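# Plug every open hole in the steel beam

## Task

Find each hole on the top face of the long steel beam that lacks a plastic plug, fetch spare plugs from the tray at the +y end of the table, and press one plug into every such hole so that its head rests flat against the beam on all sides.

## Robot and tools

ROBOT. Two arms share one floor track that runs along y at x = 0. left_arm rides on carriage left_rail, which is always the one toward +y. right_arm rides on right_rail. These names do not match image sides. Each arm base sits at x = 0, y = its carriage position_m, z = 0.03 m, and faces +x. Each arm has a waist, shoulder, elbow, forearm roll, wrist pitch and wrist roll, plus a two-finger gripper whose fingers can fold.

FRAMES. The scene frame is fixed to the table: table top is z = 0, +z up, +x in the direction the arms face, +y to their left, y = 0 at the track middle. The table starts at x = 0.31 m. Reported gripper positions (m), quaternions (wxyz) and velocities use this frame. Each gripper has its own axes: fingers point along its +z, and they open and close along its y. end_effector_position is the spot between the pads when closed; fingertips extend roughly 33 mm past it at gaps up to 40 mm, only 9 mm when fully open.

execute_actions. Argument actions is a list run in order; cameras picks images (omit for all, [] for none). An action may hold rows, steps, until, and rail commands. rows: 1 to 15 rows, each one control step (1/30 s). Every row is 18 numbers in [-1, 1]: left dx, dy, dz, rx, ry, rz, gripper position, force_limit, speed, then the same nine for the right arm. Both arms always appear. The six pose numbers are an offset, not a pose: measured from that arm's Hand target at the start of the action, along that Hand target's own axes. 1.0 equals 0.6 m for dx, dy, dz and 180 degrees for the rotation vector rx, ry, rz. All rows in one action count from the same start, not from the previous row; a new action starts from the updated Hand target, so repeating an offset moves further. Six zeros re-request the current Hand target. Ramp offsets gradually (about 0.01 per row is 0.18 m/s) to avoid jerks. steps: 1 to 450, default 15, at least one per row; after the last row the arm keeps heading to that row target. until ends the action early when rail conditions hold, e.g. {"left_rail": {"position_status": ["!=", "moving"]}}, with comparisons =, !=, <, <=, >, >=; {"all": {"status": "ended"}} and {"any": {"status": "ended"}} also work. It does not read or stop the arms.

GRIPPER numbers (absolute commands, not offsets). position: +1 fully open (140 mm), about -0.8 pads touch, -1 closes until blocked. force_limit: -1 about 14 N up to +1 about 58 N on small parts. speed: -1 about 30 mm/s, 0 about 140, +1 about 250; faster closes squeeze harder. Both start at +1. To leave a gripper unchanged, resend its last three values. Grip with the fingertip quarter of the pads; grips near the palm are loose for narrow parts like plugs.

RAILS. left_rail position_m -1.1 to 2 m, right_rail -2 to 1.1 m: an absolute track place. speed_m_s 0.01 to 1; acceleration_factor 0.1 to 1; {"stop": true} brakes. Keep carriages at least 0.98 m apart. After sending position_m, wait with an until on position_status before moving that arm to a scene point; row targets ride along with a driving carriage. Any out-of-range value rejects the whole call.

move. target: one 18-number row or a list of up to 15, all offsets from the current Hand targets (not chained). speed: path top speed in m/s, 0.002 to 2, default 0.25 (turns at twice that in rad/s), one value or one per target. blend: corner rounding in m for lists, default 0. stop_force: 10 to 80 N, ends an arm's path on contact; use it only very slowly, with a standing carriage, and not while the gripper turns. zero: true re-zeros the force before the move. blocking: false returns after 0.5 s while the move continues; then use wait or stop before rows or another move. The result adds a move: line such as done, off_target, held, moving or fault, plus limits=paced or limits=held.

wait: seconds 0 to 10; lets things run. stop: brakes a running move. zoom_image: camera (cam_low, cam_left_wrist or cam_right_wrist) and region [x0, y0, x1, y1] in pixels of its latest 896x504 image, at most 504 wide and high. finished_scene: scene number 1 or 2; ends the scene permanently, so the plugs must stay seated without the robot.

RESULTS. Hand target is what the next offsets count from. Tool commands shows present gripper commands. object_status: 0 moving, 1 blocked while opening, 2 blocked while closing (a grip), 3 reached position or pads met. position_measured is in counts: 3 open, 75 about 100 mm, 139 about 60 mm, 200 about 20 mm, 230 pads together. Joint positions list rail (m) then six joints (rad); Joint torques and Flange force (gripper axes, includes held weight, noisy) reveal contact. Rail position_status: moving, done, stopped, contact_stop, time_out, stopped_with_arm, stopped_for_other_arm, stopped_for_other_carriage; position_answer taken or not_taken.

AVOID. Anything falling off the table ends the scene. Net outside force of 144 N or joint contact torque over its limit (wrist joints 39.6 N m, elbow 140) stops that arm for 10 s. Arms touching each other can end and fail the scene. Stiff arms fault if commanded even slightly into a firm surface; press plugs slowly and back off afterward. Tipping fingers onto a surface folds them. Long stretched poses or loads heat motors and cause 30 to 60 s stops. Avoid swinging paths near an arm's own base.

Each tool is called after "Call:" as name(argument=value, ...), one argument or row to a line, values as JSON.

## Session

Call:
execute_actions(
  actions=[],
)

Scene clock: 0.00 s.
left_arm: end_effector_position=(+0.6500, +0.9755, +0.3520) position_measured=3 object_status=3 end_effector_quat_wxyz=(+0.000, +1.000, +0.000, +0.000) | right_arm: end_effector_position=(+0.6500, -0.8923, +0.3520) position_measured=3 object_status=3 end_effector_quat_wxyz=(+0.000, +1.000, +0.000, +0.000)
Joint positions: left_arm=[0.976 -0.053 0.164 1.605 0 1.373 1.518] | right_arm=[-0.892 -0.053 0.164 1.605 0 1.373 1.518]
Joint velocities: within noise
Joint torques (N m): no reading
Flange force (N): no reading
Hand target: left_arm +0.6500, +0.9755, +0.3520; +0.000, +1.000, +0.000, +0.000 | right_arm +0.6500, -0.8923, +0.3520; +0.000, +1.000, +0.000, +0.000
Tool commands: left_gripper/position=+1.0 left_gripper/force_limit=+1.0 left_gripper/speed=+1.0 right_gripper/position=+1.0 right_gripper/force_limit=+1.0 right_gripper/speed=+1.0
left_rail: position_m=0.976 position_status=done
right_rail: position_m=-0.892 position_status=done

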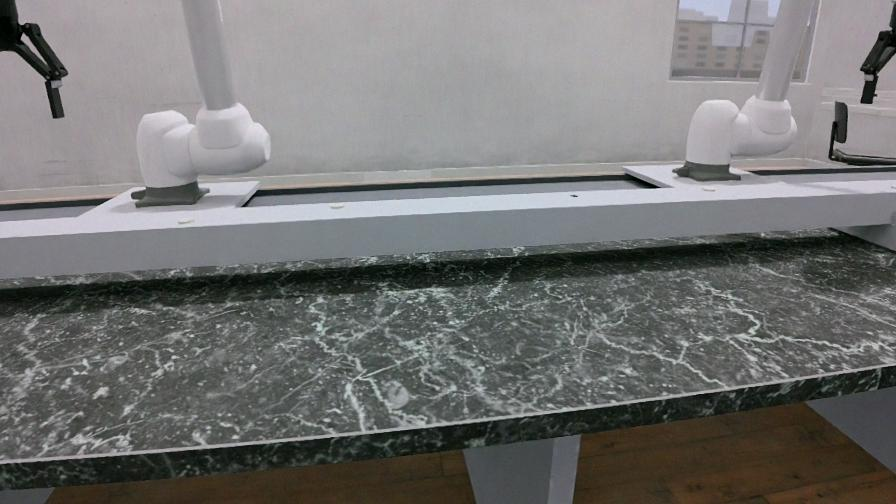

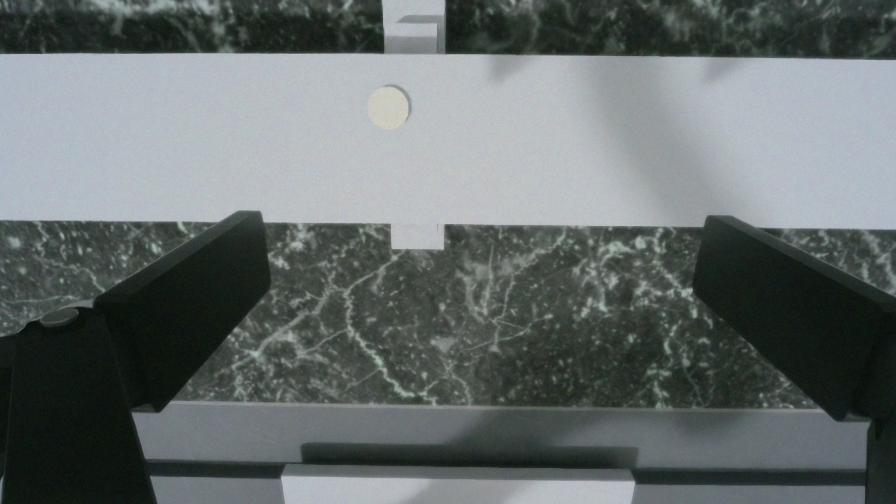

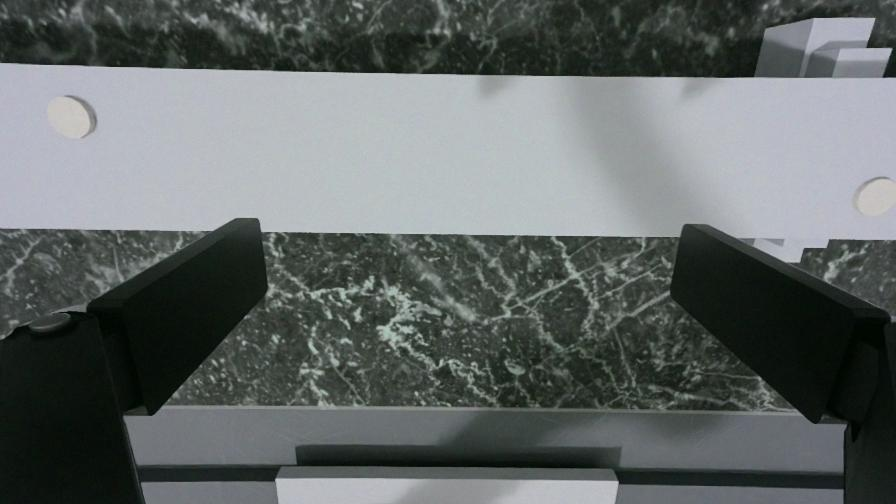

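Call:
execute_actions(
  actions=[
    {"left_rail":{"position_m":1.5},"right_rail":{"position_m":-1.5},"steps":150,"until":{"all":{"status":"ended"}}},
  ],
)

Call:
execute_actions(
  actions=[
    {"left_rail":{"position_m":2.0},"right_rail":{"position_m":-2.0},"steps":150,"until":{"all":{"status":"ended"}}},
  ],
)

Call:
execute_actions(
  actions=[
    {"left_rail":{"position_m":0.55},"right_rail":{"position_m":-0.45},"steps":250,"until":{"all":{"status":"ended"}}},
  ],
)

Call:
execute_actions(
  actions=[
    {"left_rail":{"position_m":1.1},"right_rail":{"position_m":0.03},"steps":250,"until":{"all":{"status":"ended"}}},
  ],
)

Scene clock: 18.03 s.
left_arm: end_effector_position=(+0.6500, +1.4999, +0.3520) position_measured=3 object_status=3 end_effector_quat_wxyz=(+0.000, +1.000, +0.000, +0.000) end_effector_velocity=(+0.000, +0.001, +0.001) end_effector_angular_velocity=(+0.000, -0.002, +0.000) | right_arm: end_effector_position=(+0.6500, -1.4999, +0.3520) position_measured=3 object_status=3 end_effector_quat_wxyz=(+0.000, +1.000, +0.000, +0.000)
Joint positions: left_arm=[1.5 -0.053 0.164 1.605 0 1.373 1.518] | right_arm=[-1.5 -0.053 0.164 1.605 0 1.373 1.518]
Joint velocities: left_arm=[0.001 0 -0.002 0 0 0 0] | right_arm=[within noise]
Joint torques (N m): left_arm=[3.78 -63.28 -38.64 4.6 -0.31 -0.14] | right_arm=[-6.94 -57.69 -41.58 4.09 0.04 -0.51]
Flange force (N): left_arm=[12.0 5.3 -4.7] | right_arm=[-1.5 -11.9 -0.4]
Hand target: left_arm +0.6500, +1.4999, +0.3520; +0.000, +1.000, +0.000, +0.000 | right_arm +0.6500, -1.5000, +0.3520; +0.000, +1.000, +0.000, +0.000
Tool commands: left_gripper/position=+1.0 left_gripper/force_limit=+1.0 left_gripper/speed=+1.0 right_gripper/position=+1.0 right_gripper/force_limit=+1.0 right_gripper/speed=+1.0
left_rail: position_m=1.500 position_status=done
right_rail: position_m=-1.500 position_status=done
camera_calibration:
cam_left_wrist: T_world_to_cam=[[0.0199341, -0.999796, -0.00321082, 1.49035], [-0.934519, -0.0197739, 0.355364, 0.512038], [-0.355355, -0.0040833, -0.934722, 0.710745], [0, 0, 0, 1]] pos_world=[0.701367, 1.50307, 0.487175]
cam_right_wrist: T_world_to_cam=[[0.0287482, -0.999574, 0.0049861, -1.51511], [-0.944021, -0.0255098, 0.328897, 0.465374], [-0.32863, -0.0141622, -0.944353, 0.668137], [0, 0, 0, 1]] pos_world=[0.702449, -1.49313, 0.485452]

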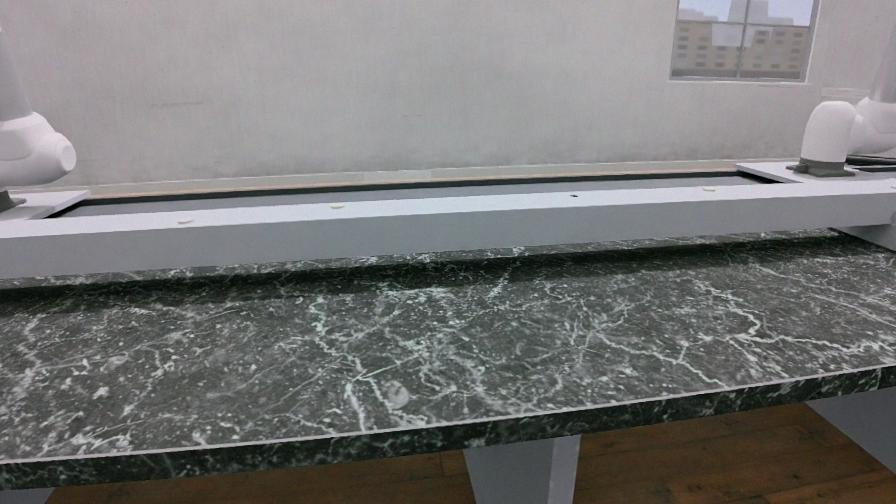

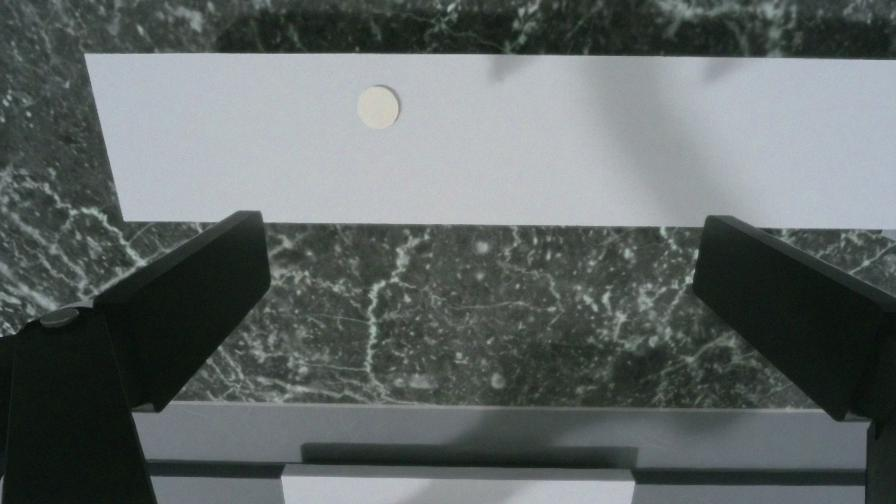

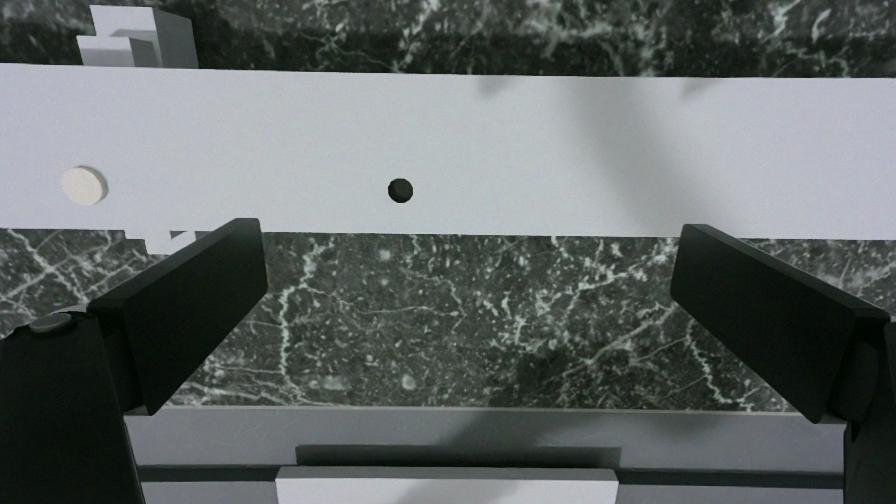

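Scene clock: 19.40 s.
left_arm: end_effector_position=(+0.6500, +1.9997, +0.3520) position_measured=3 object_status=3 end_effector_quat_wxyz=(+0.000, +1.000, +0.000, +0.000) | right_arm: end_effector_position=(+0.6500, -1.9998, +0.3520) position_measured=3 object_status=3 end_effector_quat_wxyz=(+0.000, +1.000, +0.000, +0.000)
Joint positions: left_arm=[2 -0.053 0.164 1.605 0 1.373 1.518] | right_arm=[-2 -0.053 0.164 1.605 0 1.373 1.518]
Joint torques (N m): left_arm=[3.76 -63.61 -38.64 4.64 -0.28 -0.13] | right_arm=[-7.29 -57.67 -41.67 4.1 0.05 -0.54]
Flange force (N): left_arm=[13.8 5.5 -4.0] | right_arm=[-1.2 -11.9 0.0]
Hand target: left_arm +0.6500, +1.9998, +0.3520; +0.000, +1.000, +0.000, +0.000 | right_arm +0.6500, -1.9999, +0.3520; +0.000, +1.000, +0.000, +0.000
Tool commands: left_gripper/position=+1.0 left_gripper/force_limit=+1.0 left_gripper/speed=+1.0 right_gripper/position=+1.0 right_gripper/force_limit=+1.0 right_gripper/speed=+1.0
left_rail: position_m=2.000 position_status=done
right_rail: position_m=-2.000 position_status=done
camera_calibration:
cam_left_wrist: T_world_to_cam=[[0.0199341, -0.999796, -0.00321082, 1.99005], [-0.934519, -0.0197739, 0.355364, 0.521921], [-0.355355, -0.0040833, -0.934722, 0.712786], [0, 0, 0, 1]] pos_world=[0.701367, 2.00287, 0.487175]
cam_right_wrist: T_world_to_cam=[[0.0286539, -0.999577, 0.00501926, -2.01475], [-0.944024, -0.0254099, 0.328897, 0.452822], [-0.328631, -0.0141625, -0.944352, 0.661057], [0, 0, 0, 1]] pos_world=[0.702449, -1.99303, 0.485452]

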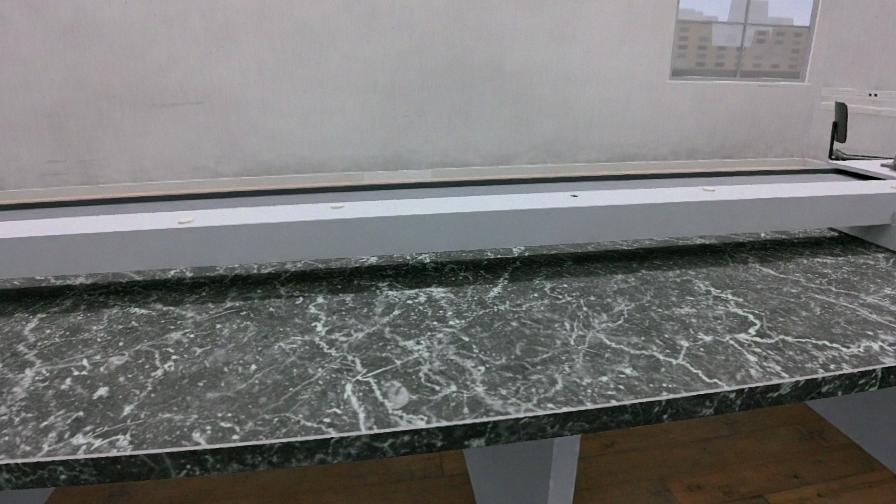

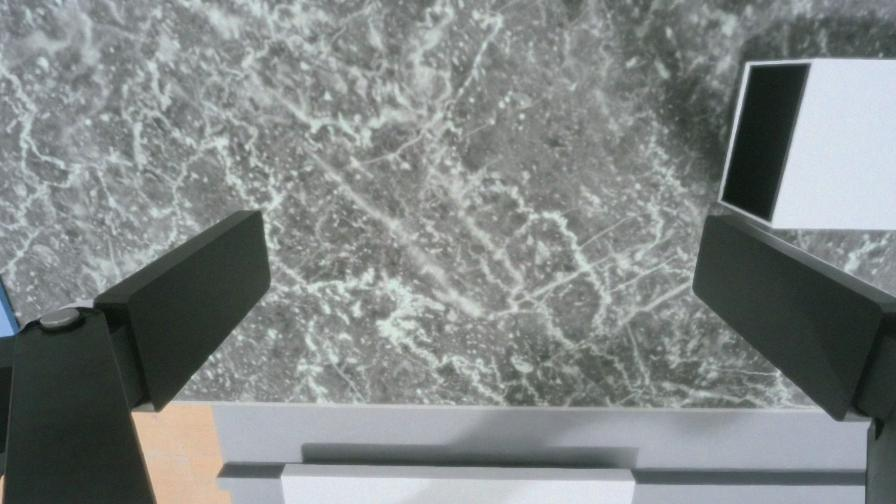

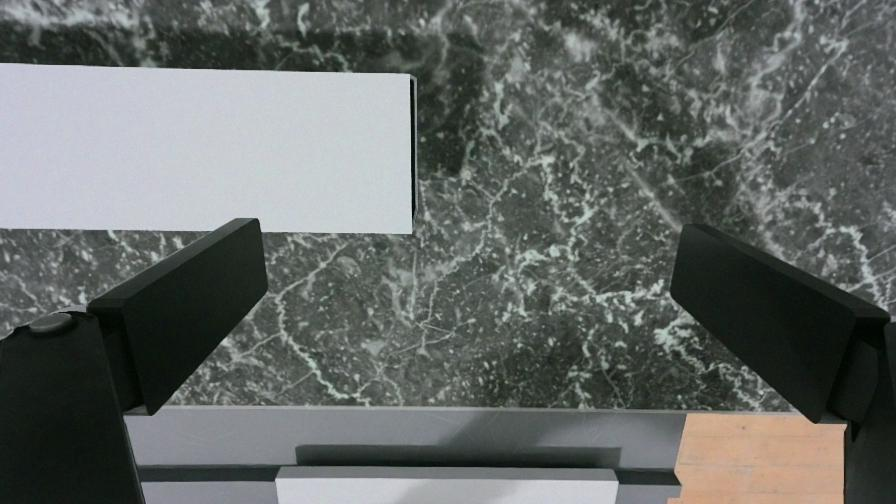

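Scene clock: 21.80 s.
left_arm: end_effector_position=(+0.6500, +0.5502, +0.3520) position_measured=3 object_status=3 end_effector_quat_wxyz=(+0.000, +1.000, +0.000, +0.000) | right_arm: end_effector_position=(+0.6500, -0.4502, +0.3520) position_measured=3 object_status=3 end_effector_quat_wxyz=(+0.000, +1.000, +0.000, +0.000)
Joint positions: left_arm=[0.55 -0.053 0.164 1.605 0 1.373 1.518] | right_arm=[-0.45 -0.053 0.164 1.605 0 1.373 1.518]
Joint torques (N m): left_arm=[4.12 -63.72 -38.68 4.64 -0.25 -0.15] | right_arm=[-7.4 -57.45 -41.62 4.12 0.04 -0.53]
Flange force (N): left_arm=[13.5 6.0 -3.8] | right_arm=[-1.7 -12.5 -0.2]
Hand target: left_arm +0.6500, +0.5501, +0.3520; +0.000, +1.000, +0.000, +0.000 | right_arm +0.6500, -0.4501, +0.3520; +0.000, +1.000, +0.000, +0.000
Tool commands: left_gripper/position=+1.0 left_gripper/force_limit=+1.0 left_gripper/speed=+1.0 right_gripper/position=+1.0 right_gripper/force_limit=+1.0 right_gripper/speed=+1.0
left_rail: position_m=0.550 position_status=done
right_rail: position_m=-0.450 position_status=done
camera_calibration:
cam_left_wrist: T_world_to_cam=[[0.0200625, -0.999794, -0.00315146, 0.540722], [-0.934517, -0.0198727, 0.355364, 0.493312], [-0.355354, -0.00418439, -0.934723, 0.706923], [0, 0, 0, 1]] pos_world=[0.701368, 0.553372, 0.487175]
cam_right_wrist: T_world_to_cam=[[0.0285265, -0.999581, 0.00495811, -0.465686], [-0.944027, -0.0253097, 0.328895, 0.492245], [-0.328632, -0.0140628, -0.944353, 0.683049], [0, 0, 0, 1]] pos_world=[0.702449, -0.443427, 0.485451]

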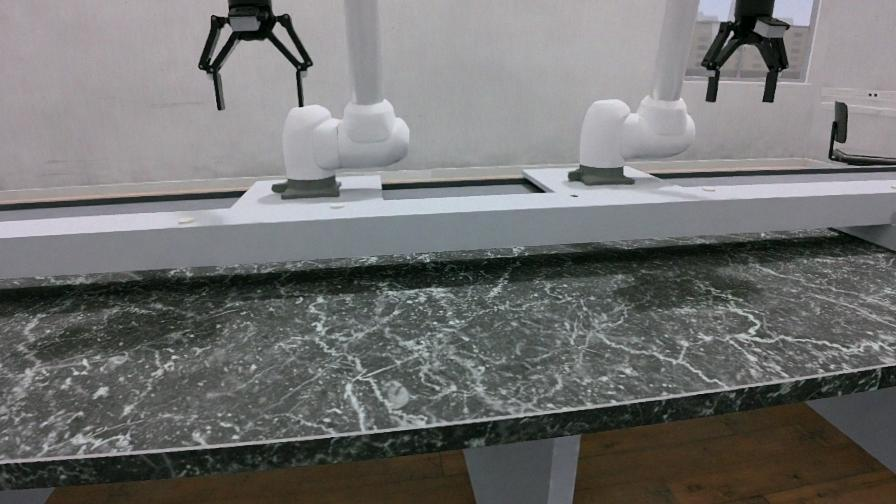

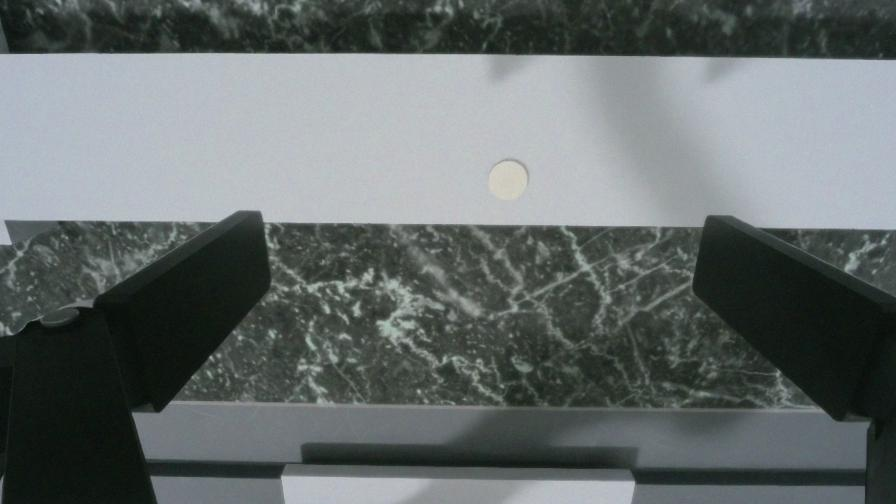

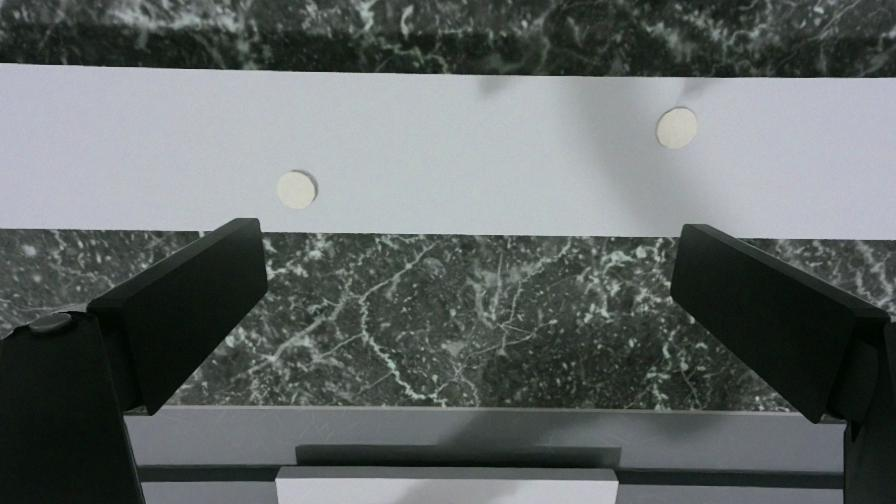

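Scene clock: 23.20 s.
left_arm: end_effector_position=(+0.6500, +1.0998, +0.3520) position_measured=3 object_status=3 end_effector_quat_wxyz=(+0.000, +1.000, +0.000, +0.000) | right_arm: end_effector_position=(+0.6500, -0.3306, +0.3520) position_measured=3 object_status=3 end_effector_quat_wxyz=(+0.000, +1.000, +0.000, +0.000)
Joint positions: left_arm=[1.1 -0.053 0.164 1.605 0 1.373 1.518] | right_arm=[-0.331 -0.053 0.164 1.605 0 1.373 1.518]
Joint torques (N m): left_arm=[4.01 -63.59 -38.66 4.65 -0.3 -0.15] | right_arm=[-7.06 -57.62 -41.59 4.08 0.04 -0.55]
Flange force (N): left_arm=[13.5 5.9 -3.8] | right_arm=[-1.0 -12.2 0.0]
Hand target: left_arm +0.6500, +1.0999, +0.3520; +0.000, +1.000, +0.000, +0.000 | right_arm +0.6500, -0.3306, +0.3520; +0.000, +1.000, +0.000, +0.000
Tool commands: left_gripper/position=+1.0 left_gripper/force_limit=+1.0 left_gripper/speed=+1.0 right_gripper/position=+1.0 right_gripper/force_limit=+1.0 right_gripper/speed=+1.0
left_rail: position_m=1.100 position_status=done
right_rail: position_m=-0.331 position_status=stopped_for_other_carriage position_answer=taken
camera_calibration:
cam_left_wrist: T_world_to_cam=[[0.0198403, -0.999798, -0.00317636, 1.09038], [-0.93452, -0.0196739, 0.355366, 0.504016], [-0.355357, -0.0040822, -0.934722, 0.709111], [0, 0, 0, 1]] pos_world=[0.701366, 1.10297, 0.487175]
cam_right_wrist: T_world_to_cam=[[0.0285596, -0.999579, 0.00505241, -0.346205], [-0.944026, -0.0253099, 0.328897, 0.49527], [-0.328631, -0.0141628, -0.944352, 0.684698], [0, 0, 0, 1]] pos_world=[0.702449, -0.323827, 0.485452]

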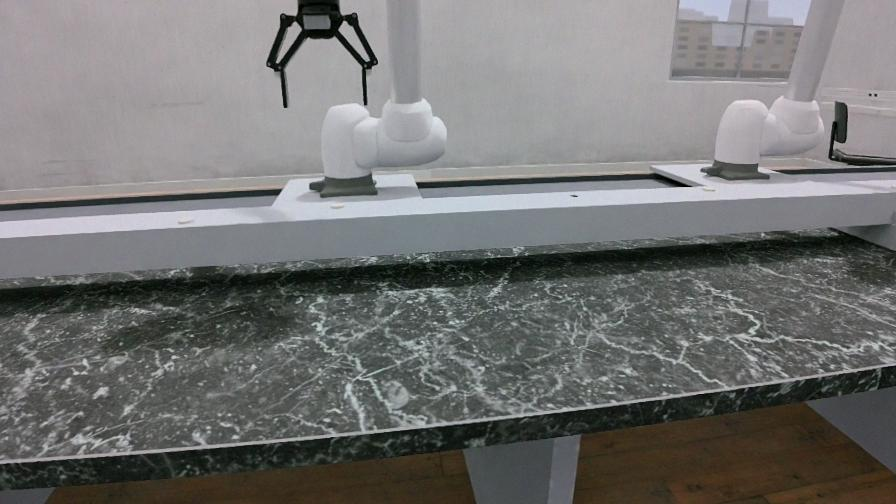

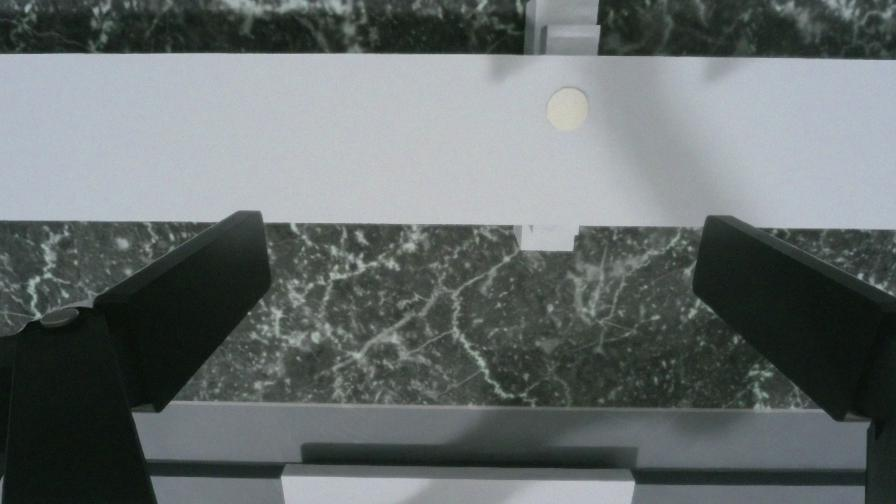

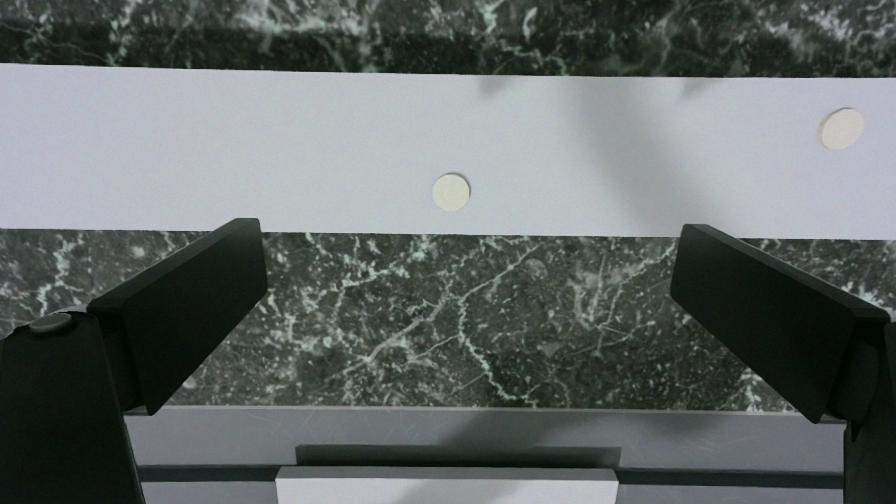

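Call:
execute_actions(
  actions=[
    {"left_rail":{"position_m":2.0},"right_rail":{"position_m":0.1},"steps":250,"until":{"all":{"status":"ended"}}},
  ],
  cameras=["cam_right_wrist"],
)

Call:
move(
  target=[0,-0.75,0,0,0,0,1,1,1,0,0,0,0,0,0,1,1,1],
)

Scene clock: 47.70 s.
left_arm: end_effector_position=(+0.6500, +1.9997, +0.3520) position_measured=3 object_status=3 end_effector_quat_wxyz=(+0.000, +1.000, +0.000, +0.000) | right_arm: end_effector_position=(+0.6500, +0.1000, +0.3520) position_measured=3 object_status=3 end_effector_quat_wxyz=(+0.000, +1.000, +0.000, +0.000)
Joint positions: left_arm=[2 -0.053 0.164 1.605 0 1.373 1.518] | right_arm=[0.1 -0.053 0.164 1.605 0 1.373 1.518]
Joint torques (N m): left_arm=[3.98 -63.66 -38.63 4.64 -0.28 -0.14] | right_arm=[-7.07 -57.5 -41.61 4.07 0.01 -0.55]
Flange force (N): left_arm=[13.1 5.7 -4.2] | right_arm=[-0.8 -11.7 0.1]
Hand target: left_arm +0.6500, +1.9998, +0.3520; +0.000, +1.000, +0.000, +0.000 | right_arm +0.6500, +0.1000, +0.3520; +0.000, +1.000, +0.000, +0.000
Tool commands: left_gripper/position=+1.0 left_gripper/force_limit=+1.0 left_gripper/speed=+1.0 right_gripper/position=+1.0 right_gripper/force_limit=+1.0 right_gripper/speed=+1.0
left_rail: position_m=2.000 position_status=done
right_rail: position_m=0.100 position_status=done
camera_calibration:
cam_right_wrist: T_world_to_cam=[[0.0285596, -0.999579, 0.00505241, 0.0842138], [-0.944026, -0.0253099, 0.328897, 0.506169], [-0.328631, -0.0141628, -0.944352, 0.690796], [0, 0, 0, 1]] pos_world=[0.702449, 0.106773, 0.485452]
Images, in order (width x height): cam_right_wrist 896x504.

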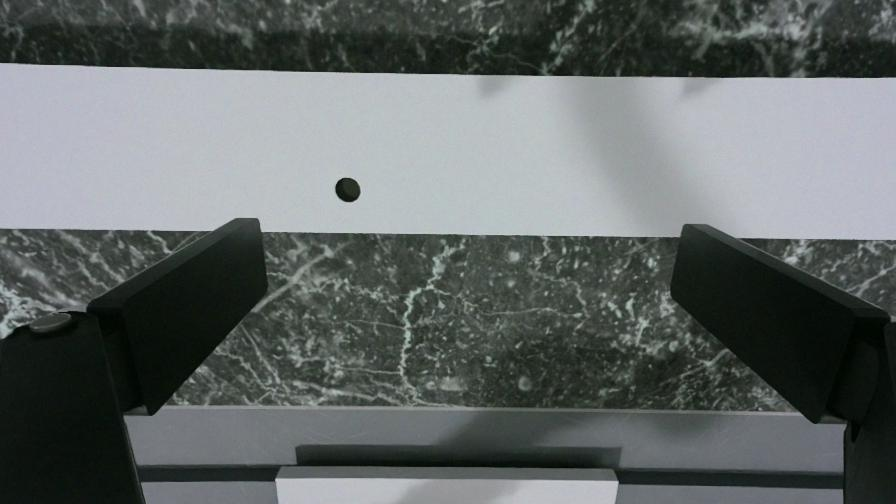

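Scene clock: 49.93 s.
left_arm: end_effector_position=(+0.6500, +2.4499, +0.3520) position_measured=3 object_status=3 end_effector_quat_wxyz=(+0.000, +1.000, +0.000, +0.000) | right_arm: end_effector_position=(+0.6500, +0.1000, +0.3520) position_measured=3 object_status=3 end_effector_quat_wxyz=(+0.000, +1.000, +0.000, +0.000)
Joint positions: left_arm=[2 0.562 0.389 1.31 0 1.442 2.133] | right_arm=[0.1 -0.053 0.164 1.605 0 1.373 1.518]
Joint torques (N m): left_arm=[3.94 -87.23 -38.92 4.63 -0.27 -0.15] | right_arm=[-7.06 -57.68 -41.59 4.14 0.07 -0.52]
Flange force (N): left_arm=[15.7 -5.2 -5.1] | right_arm=[-0.2 -11.7 0.5]
Hand target: left_arm +0.6500, +2.4499, +0.3520; +0.000, +1.000, +0.000, +0.000 | right_arm +0.6500, +0.1000, +0.3520; +0.000, +1.000, +0.000, +0.000
Off the commanded pose: left_arm 0.000 m, 0 deg | right_arm 0.000 m, 0 deg.
left_rail: position_m=2.000 position_status=done
right_rail: position_m=0.100 position_status=done
move: done
camera_calibration:
cam_left_wrist: T_world_to_cam=[[0.0199686, -0.999796, -0.00311699, 2.44008], [-0.934518, -0.0197728, 0.355366, 0.530819], [-0.355355, -0.00418329, -0.934722, 0.71487], [0, 0, 0, 1]] pos_world=[0.701367, 2.45307, 0.487175]
cam_right_wrist: T_world_to_cam=[[0.0285596, -0.999579, 0.00505241, 0.0842138], [-0.944026, -0.0253099, 0.328897, 0.506169], [-0.328631, -0.0141628, -0.944352, 0.690796], [0, 0, 0, 1]] pos_world=[0.702449, 0.106773, 0.485452]

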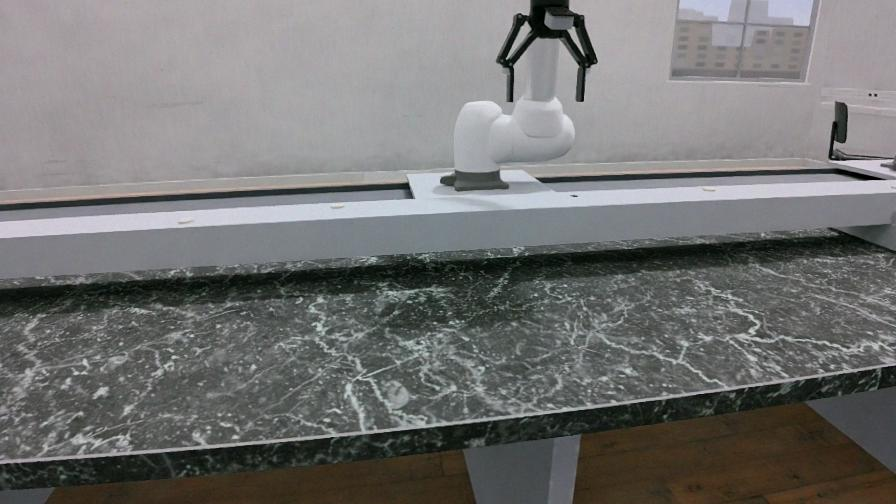

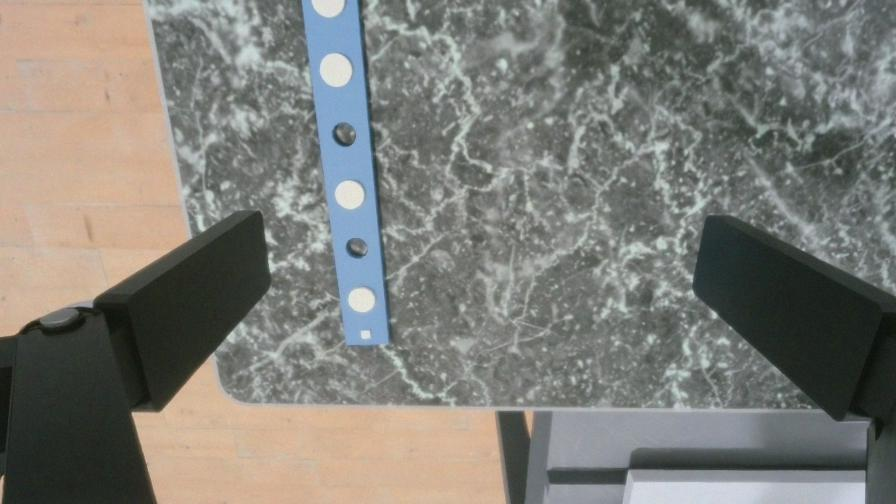

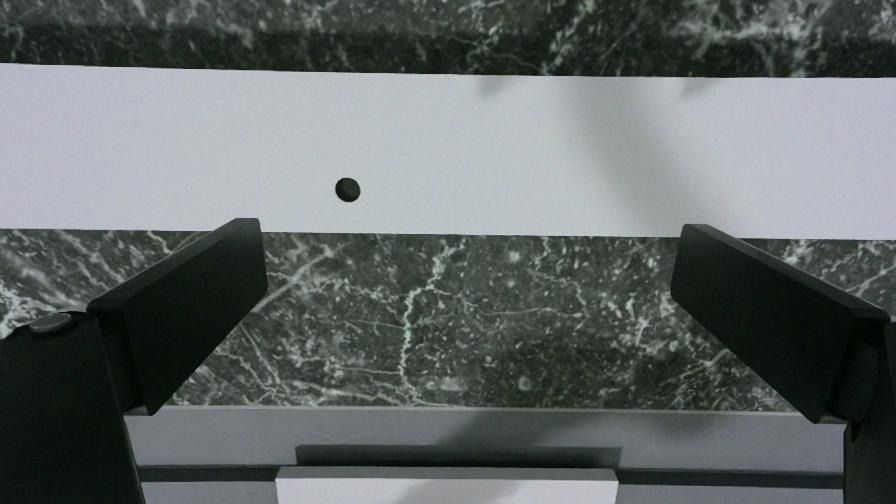

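Call:
move(
  target=[-0.1,-0.17,0.23,0,0,0,0.3,1,0,0,0,0,0,0,0,1,1,1],
  cameras=["cam_left_wrist"],
)

Scene clock: 68.10 s.
left_arm: end_effector_position=(+0.5900, +2.5519, +0.2140) position_measured=91 object_status=3 end_effector_quat_wxyz=(+0.000, +1.000, +0.000, +0.000) | right_arm: end_effector_position=(+0.6500, +0.1000, +0.3520) position_measured=3 object_status=3 end_effector_quat_wxyz=(+0.000, +1.000, +0.000, +0.000)
Joint positions: left_arm=[2 0.709 0.47 1.445 0 1.227 2.28] | right_arm=[0.1 -0.053 0.164 1.605 0 1.373 1.518]
Joint torques (N m): left_arm=[4.1 -93.01 -36.98 4.38 -0.27 -0.16] | right_arm=[-6.91 -57.55 -41.72 4.13 0.05 -0.55]
Flange force (N): left_arm=[14.6 -6.9 -1.3] | right_arm=[-1.4 -11.5 0.2]
Hand target: left_arm +0.5900, +2.5519, +0.2140; +0.000, +1.000, +0.000, +0.000 | right_arm +0.6500, +0.1000, +0.3520; +0.000, +1.000, +0.000, +0.000
Off the commanded pose: left_arm 0.000 m, 0 deg | right_arm 0.000 m, 0 deg.
left_rail: position_m=2.000 position_status=done
right_rail: position_m=0.100 position_status=done
move: done
camera_calibration:
cam_left_wrist: T_world_to_cam=[[0.019934, -0.999796, -0.00321252, 2.54289], [-0.934506, -0.0197742, 0.355396, 0.525791], [-0.355387, -0.00408236, -0.93471, 0.564742], [0, 0, 0, 1]] pos_world=[0.641367, 2.55507, 0.349175]
Images, in order (width x height): cam_left_wrist 896x504.

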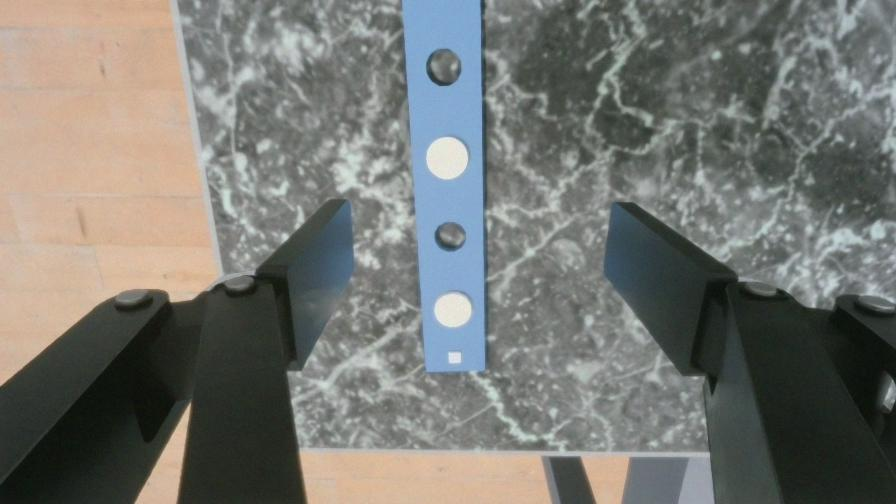

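Call:
move(
  target=[-0.005,-0.005,0.15667,0,0,0,0.3,1,0,0,0,0,0,0,0,1,1,1],
  cameras=["cam_left_wrist"],
)

Scene clock: 87.63 s.
left_arm: end_effector_position=(+0.5871, +2.5550, +0.1201) position_measured=91 object_status=3 end_effector_quat_wxyz=(+0.000, +1.000, +0.000, +0.000) | right_arm: end_effector_position=(+0.6500, +0.1000, +0.3520) position_measured=3 object_status=3 end_effector_quat_wxyz=(+0.000, +1.000, +0.000, +0.000)
Joint positions: left_arm=[2 0.715 0.532 1.531 0 1.078 2.285] | right_arm=[0.1 -0.053 0.164 1.605 0 1.373 1.518]
Joint torques (N m): left_arm=[3.81 -96.11 -34.42 4.12 -0.29 -0.14] | right_arm=[-6.93 -57.37 -41.56 4.09 0.01 -0.55]
Flange force (N): left_arm=[13.6 -6.8 0.2] | right_arm=[-1.5 -11.9 -0.2]
Hand target: left_arm +0.5870, +2.5549, +0.1200; +0.000, +1.000, +0.000, +0.000 | right_arm +0.6500, +0.1000, +0.3520; +0.000, +1.000, +0.000, +0.000
Off the commanded pose: left_arm 0.000 m, 0 deg | right_arm 0.000 m, 0 deg.
left_rail: position_m=2.000 position_status=done
right_rail: position_m=0.100 position_status=done
move: done
camera_calibration:
cam_left_wrist: T_world_to_cam=[[0.0200285, -0.999794, -0.00324386, 2.54559], [-0.934551, -0.0198742, 0.355275, 0.556827], [-0.355266, -0.00408406, -0.934756, 0.475893], [0, 0, 0, 1]] pos_world=[0.638467, 2.55807, 0.255274]
Images, in order (width x height): cam_left_wrist 896x504.

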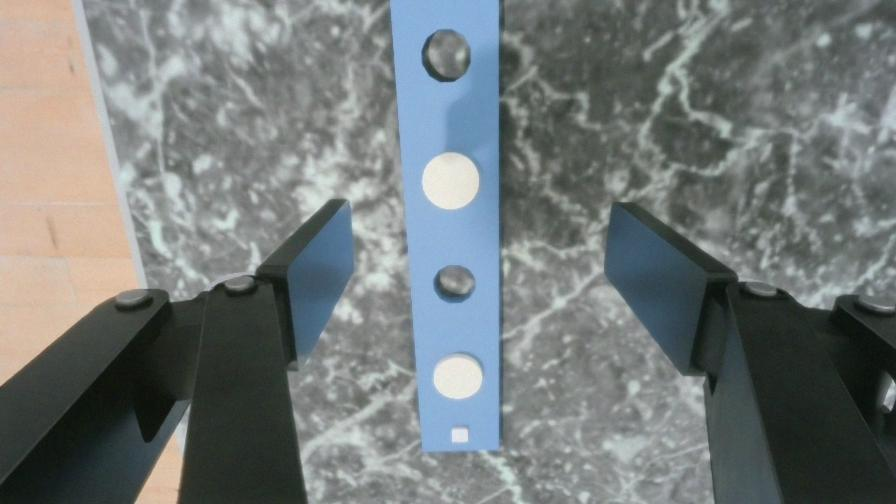

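Call:
zoom_image(
  camera="cam_left_wrist",
  region=[380, 130, 540, 460],
)

Call:
move(
  target=[0,0,0.03,0,0,0,-1,-1,0,0,0,0,0,0,0,1,1,1],
  cameras=["cam_left_wrist"],
)

Call:
move(
  target=[0,0,0.11,0,0,0,-1,-1,0,0,0,0,0,0,0,1,1,1],
  cameras=["cam_left_wrist"],
  speed=0.015,
  stop_force=12,
)

Scaled by 1.527 from the camera's 896x504 image, which has a finer 1280x720 frame.

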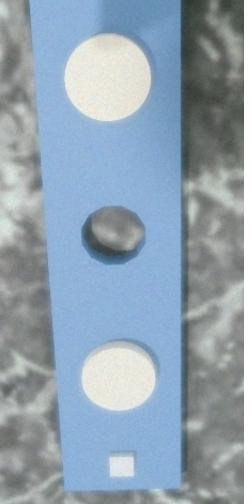

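Scene clock: 110.60 s.
left_arm: end_effector_position=(+0.5870, +2.5549, +0.1020) position_measured=233 object_status=3 end_effector_quat_wxyz=(+0.000, +1.000, +0.000, +0.000) | right_arm: end_effector_position=(+0.6500, +0.1000, +0.3520) position_measured=3 object_status=3 end_effector_quat_wxyz=(+0.000, +1.000, +0.000, +0.000)
Joint positions: left_arm=[2 0.715 0.546 1.545 0 1.051 2.285] | right_arm=[0.1 -0.053 0.164 1.605 0 1.373 1.518]
Joint torques (N m): left_arm=[3.83 -97.22 -34.08 4.07 -0.29 -0.14] | right_arm=[-7.11 -57.5 -41.58 4.15 0.04 -0.5]
Flange force (N): left_arm=[13.4 -6.6 0.8] | right_arm=[-1.1 -11.9 0.0]
Hand target: left_arm +0.5870, +2.5549, +0.1020; +0.000, +1.000, +0.000, +0.000 | right_arm +0.6500, +0.1000, +0.3520; +0.000, +1.000, +0.000, +0.000
Off the commanded pose: left_arm 0.000 m, 0 deg | right_arm 0.000 m, 0 deg.
left_rail: position_m=2.000 position_status=done
right_rail: position_m=0.100 position_status=done
move: done
camera_calibration:
cam_left_wrist: T_world_to_cam=[[0.0200623, -0.999794, -0.00315315, 2.54549], [-0.934504, -0.0198731, 0.355397, 0.563103], [-0.355386, -0.00418346, -0.93471, 0.459259], [0, 0, 0, 1]] pos_world=[0.638368, 2.55807, 0.237175]
Images, in order (width x height): cam_left_wrist 896x504.

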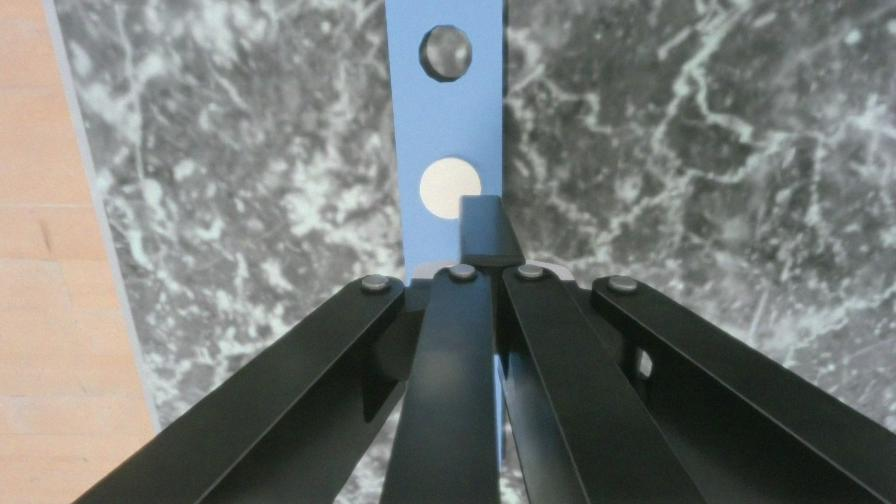

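Scene clock: 114.83 s.
left_arm: end_effector_position=(+0.5871, +2.5550, +0.0476) position_measured=233 object_status=3 end_effector_quat_wxyz=(+0.000, +1.000, +0.000, +0.000) | right_arm: end_effector_position=(+0.6500, +0.1000, +0.3520) position_measured=3 object_status=3 end_effector_quat_wxyz=(+0.000, +1.000, +0.000, +0.000)
Joint positions: left_arm=[2 0.715 0.593 1.58 0 0.969 2.285] | right_arm=[0.1 -0.053 0.164 1.605 0 1.373 1.518]
Joint torques (N m): left_arm=[4.6 -79.22 -25.3 4.31 -2.73 -0.12] | right_arm=[-6.93 -57.59 -41.67 4.12 0.07 -0.53]
Flange force (N): left_arm=[7.9 0.1 -23.8] | right_arm=[-1.3 -11.9 0.1]
Hand target: left_arm +0.5871, +2.5550, +0.0476; +0.000, +1.000, +0.000, +0.000 (not the last commanded pose) | right_arm +0.6500, +0.1000, +0.3520; +0.000, +1.000, +0.000, +0.000
Off the commanded pose: left_arm 0.012 m, 0 deg | right_arm 0.000 m, 0 deg.
left_rail: position_m=2.000 position_status=done
right_rail: position_m=0.100 position_status=done
move: contact (left_arm)
camera_calibration:
cam_left_wrist: T_world_to_cam=[[0.0200285, -0.999794, -0.00324386, 2.54545], [-0.934551, -0.0198742, 0.355275, 0.582586], [-0.355266, -0.00408406, -0.934756, 0.408123], [0, 0, 0, 1]] pos_world=[0.638467, 2.55817, 0.182774]
Images, in order (width x height): cam_left_wrist 896x504.

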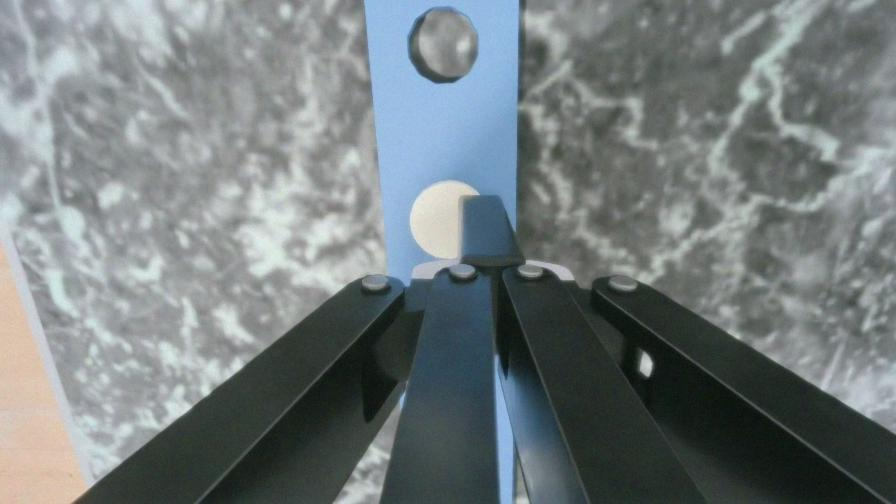

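Call:
move(
  target=[
    [0,0,-0.04,0,0,0,-1,-1,0,0,0,0,0,0,0,1,1,1],
    [0,-0.026,-0.04,0,0,0,-1,-1,0,0,0,0,0,0,0,1,1,1],
  ],
  cameras=["cam_left_wrist"],
)

Call:
move(
  target=[0,0,0.08,0,0,0,-1,-1,0,0,0,0,0,0,0,1,1,1],
  cameras=["cam_left_wrist"],
  speed=0.01,
  stop_force=10,
)

Call:
zoom_image(
  camera="cam_left_wrist",
  region=[340, 120, 600, 320],
)

Scene clock: 150.27 s.
left_arm: end_effector_position=(+0.5871, +2.5706, +0.0716) position_measured=233 object_status=3 end_effector_quat_wxyz=(+0.000, +1.000, +0.000, +0.000) | right_arm: end_effector_position=(+0.6500, +0.1000, +0.3520) position_measured=3 object_status=3 end_effector_quat_wxyz=(+0.000, +1.000, +0.000, +0.000)
Joint positions: left_arm=[2 0.729 0.586 1.54 0 1.015 2.3] | right_arm=[0.1 -0.053 0.164 1.605 0 1.373 1.518]
Joint torques (N m): left_arm=[3.8 -100.09 -33.14 3.99 -0.29 -0.14] | right_arm=[-7.17 -57.63 -41.64 4.17 0.03 -0.55]
Flange force (N): left_arm=[13.7 -7.2 1.5] | right_arm=[-0.8 -12.0 0.1]
Hand target: left_arm +0.5871, +2.5706, +0.0716; +0.000, +1.000, +0.000, +0.000 | right_arm +0.6500, +0.1000, +0.3520; +0.000, +1.000, +0.000, +0.000
Off the commanded pose: left_arm 0.000 m, 0 deg | right_arm 0.000 m, 0 deg.
left_rail: position_m=2.000 position_status=done
right_rail: position_m=0.100 position_status=done
move: done
camera_calibration:
cam_left_wrist: T_world_to_cam=[[0.0200285, -0.999794, -0.00324386, 2.56103], [-0.934551, -0.0198742, 0.355275, 0.574368], [-0.355266, -0.00408406, -0.934756, 0.430621], [0, 0, 0, 1]] pos_world=[0.638467, 2.57367, 0.206774]
Images, in order (width x height): cam_left_wrist 896x504.

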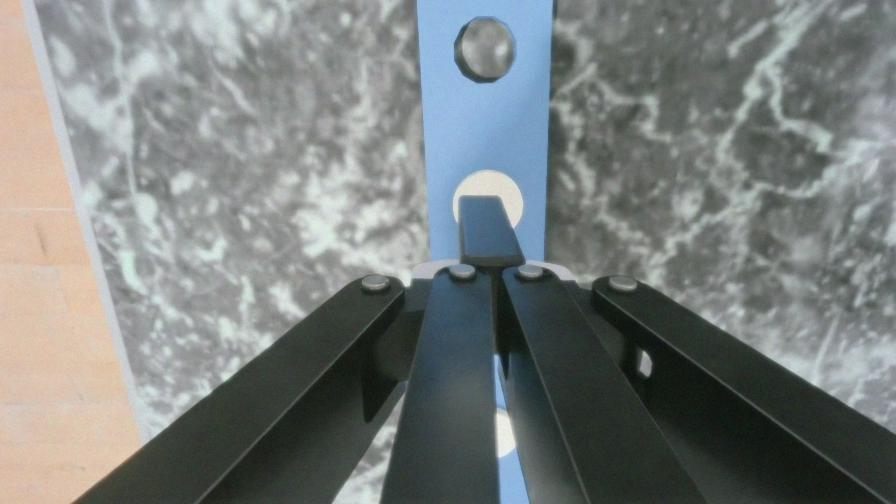

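Scene clock: 153.27 s.
left_arm: end_effector_position=(+0.5871, +2.5706, +0.0477) position_measured=233 object_status=3 end_effector_quat_wxyz=(+0.000, +1.000, +0.000, +0.000) | right_arm: end_effector_position=(+0.6500, +0.1000, +0.3520) position_measured=3 object_status=3 end_effector_quat_wxyz=(+0.000, +1.000, +0.000, +0.000)
Joint positions: left_arm=[2 0.729 0.607 1.555 0 0.98 2.3] | right_arm=[0.1 -0.053 0.164 1.605 0 1.373 1.518]
Joint torques (N m): left_arm=[3.65 -80.14 -25.07 3.93 -2.53 -0.14] | right_arm=[-7.12 -57.46 -41.62 4.14 0.03 -0.55]
Flange force (N): left_arm=[7.4 -1.4 -24.1] | right_arm=[-1.4 -12.3 -0.1]
Hand target: left_arm +0.5871, +2.5706, +0.0477; +0.000, +1.000, +0.000, +0.000 (not the last commanded pose) | right_arm +0.6500, +0.1000, +0.3520; +0.000, +1.000, +0.000, +0.000
Off the commanded pose: left_arm 0.024 m, 0 deg | right_arm 0.000 m, 0 deg.
left_rail: position_m=2.000 position_status=done
right_rail: position_m=0.100 position_status=done
move: contact (left_arm)
camera_calibration:
cam_left_wrist: T_world_to_cam=[[0.0200878, -0.999793, -0.0033705, 2.56103], [-0.934583, -0.019975, 0.355184, 0.583158], [-0.355177, -0.00398483, -0.93479, 0.407974], [0, 0, 0, 1]] pos_world=[0.638468, 2.57377, 0.182874]
Images, in order (width x height): cam_left_wrist 896x504.

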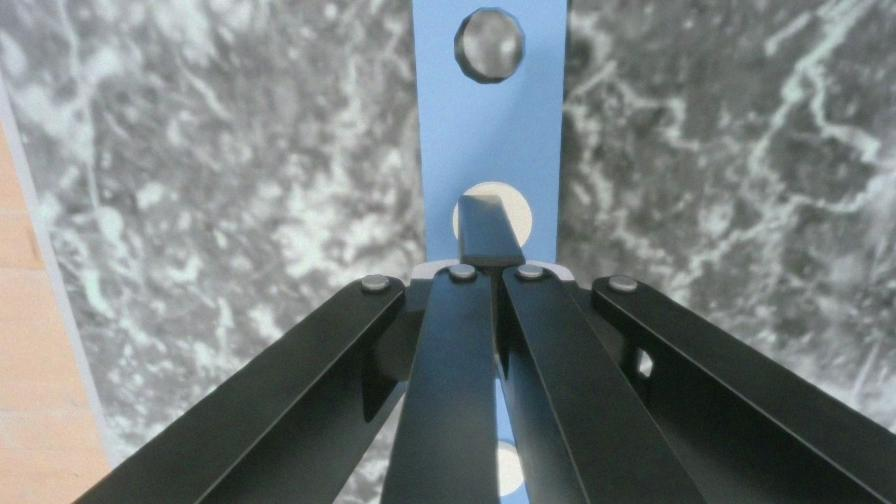

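Scaled by 1.938 from the camera's 896x504 image, which has a finer 1280x720 frame.

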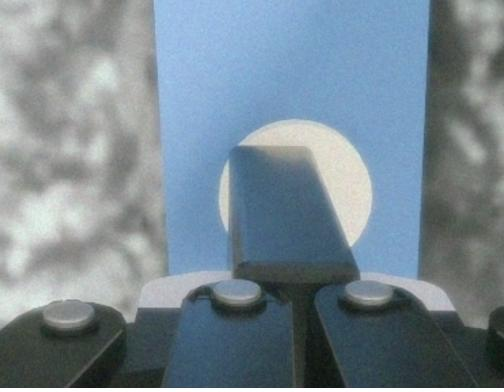

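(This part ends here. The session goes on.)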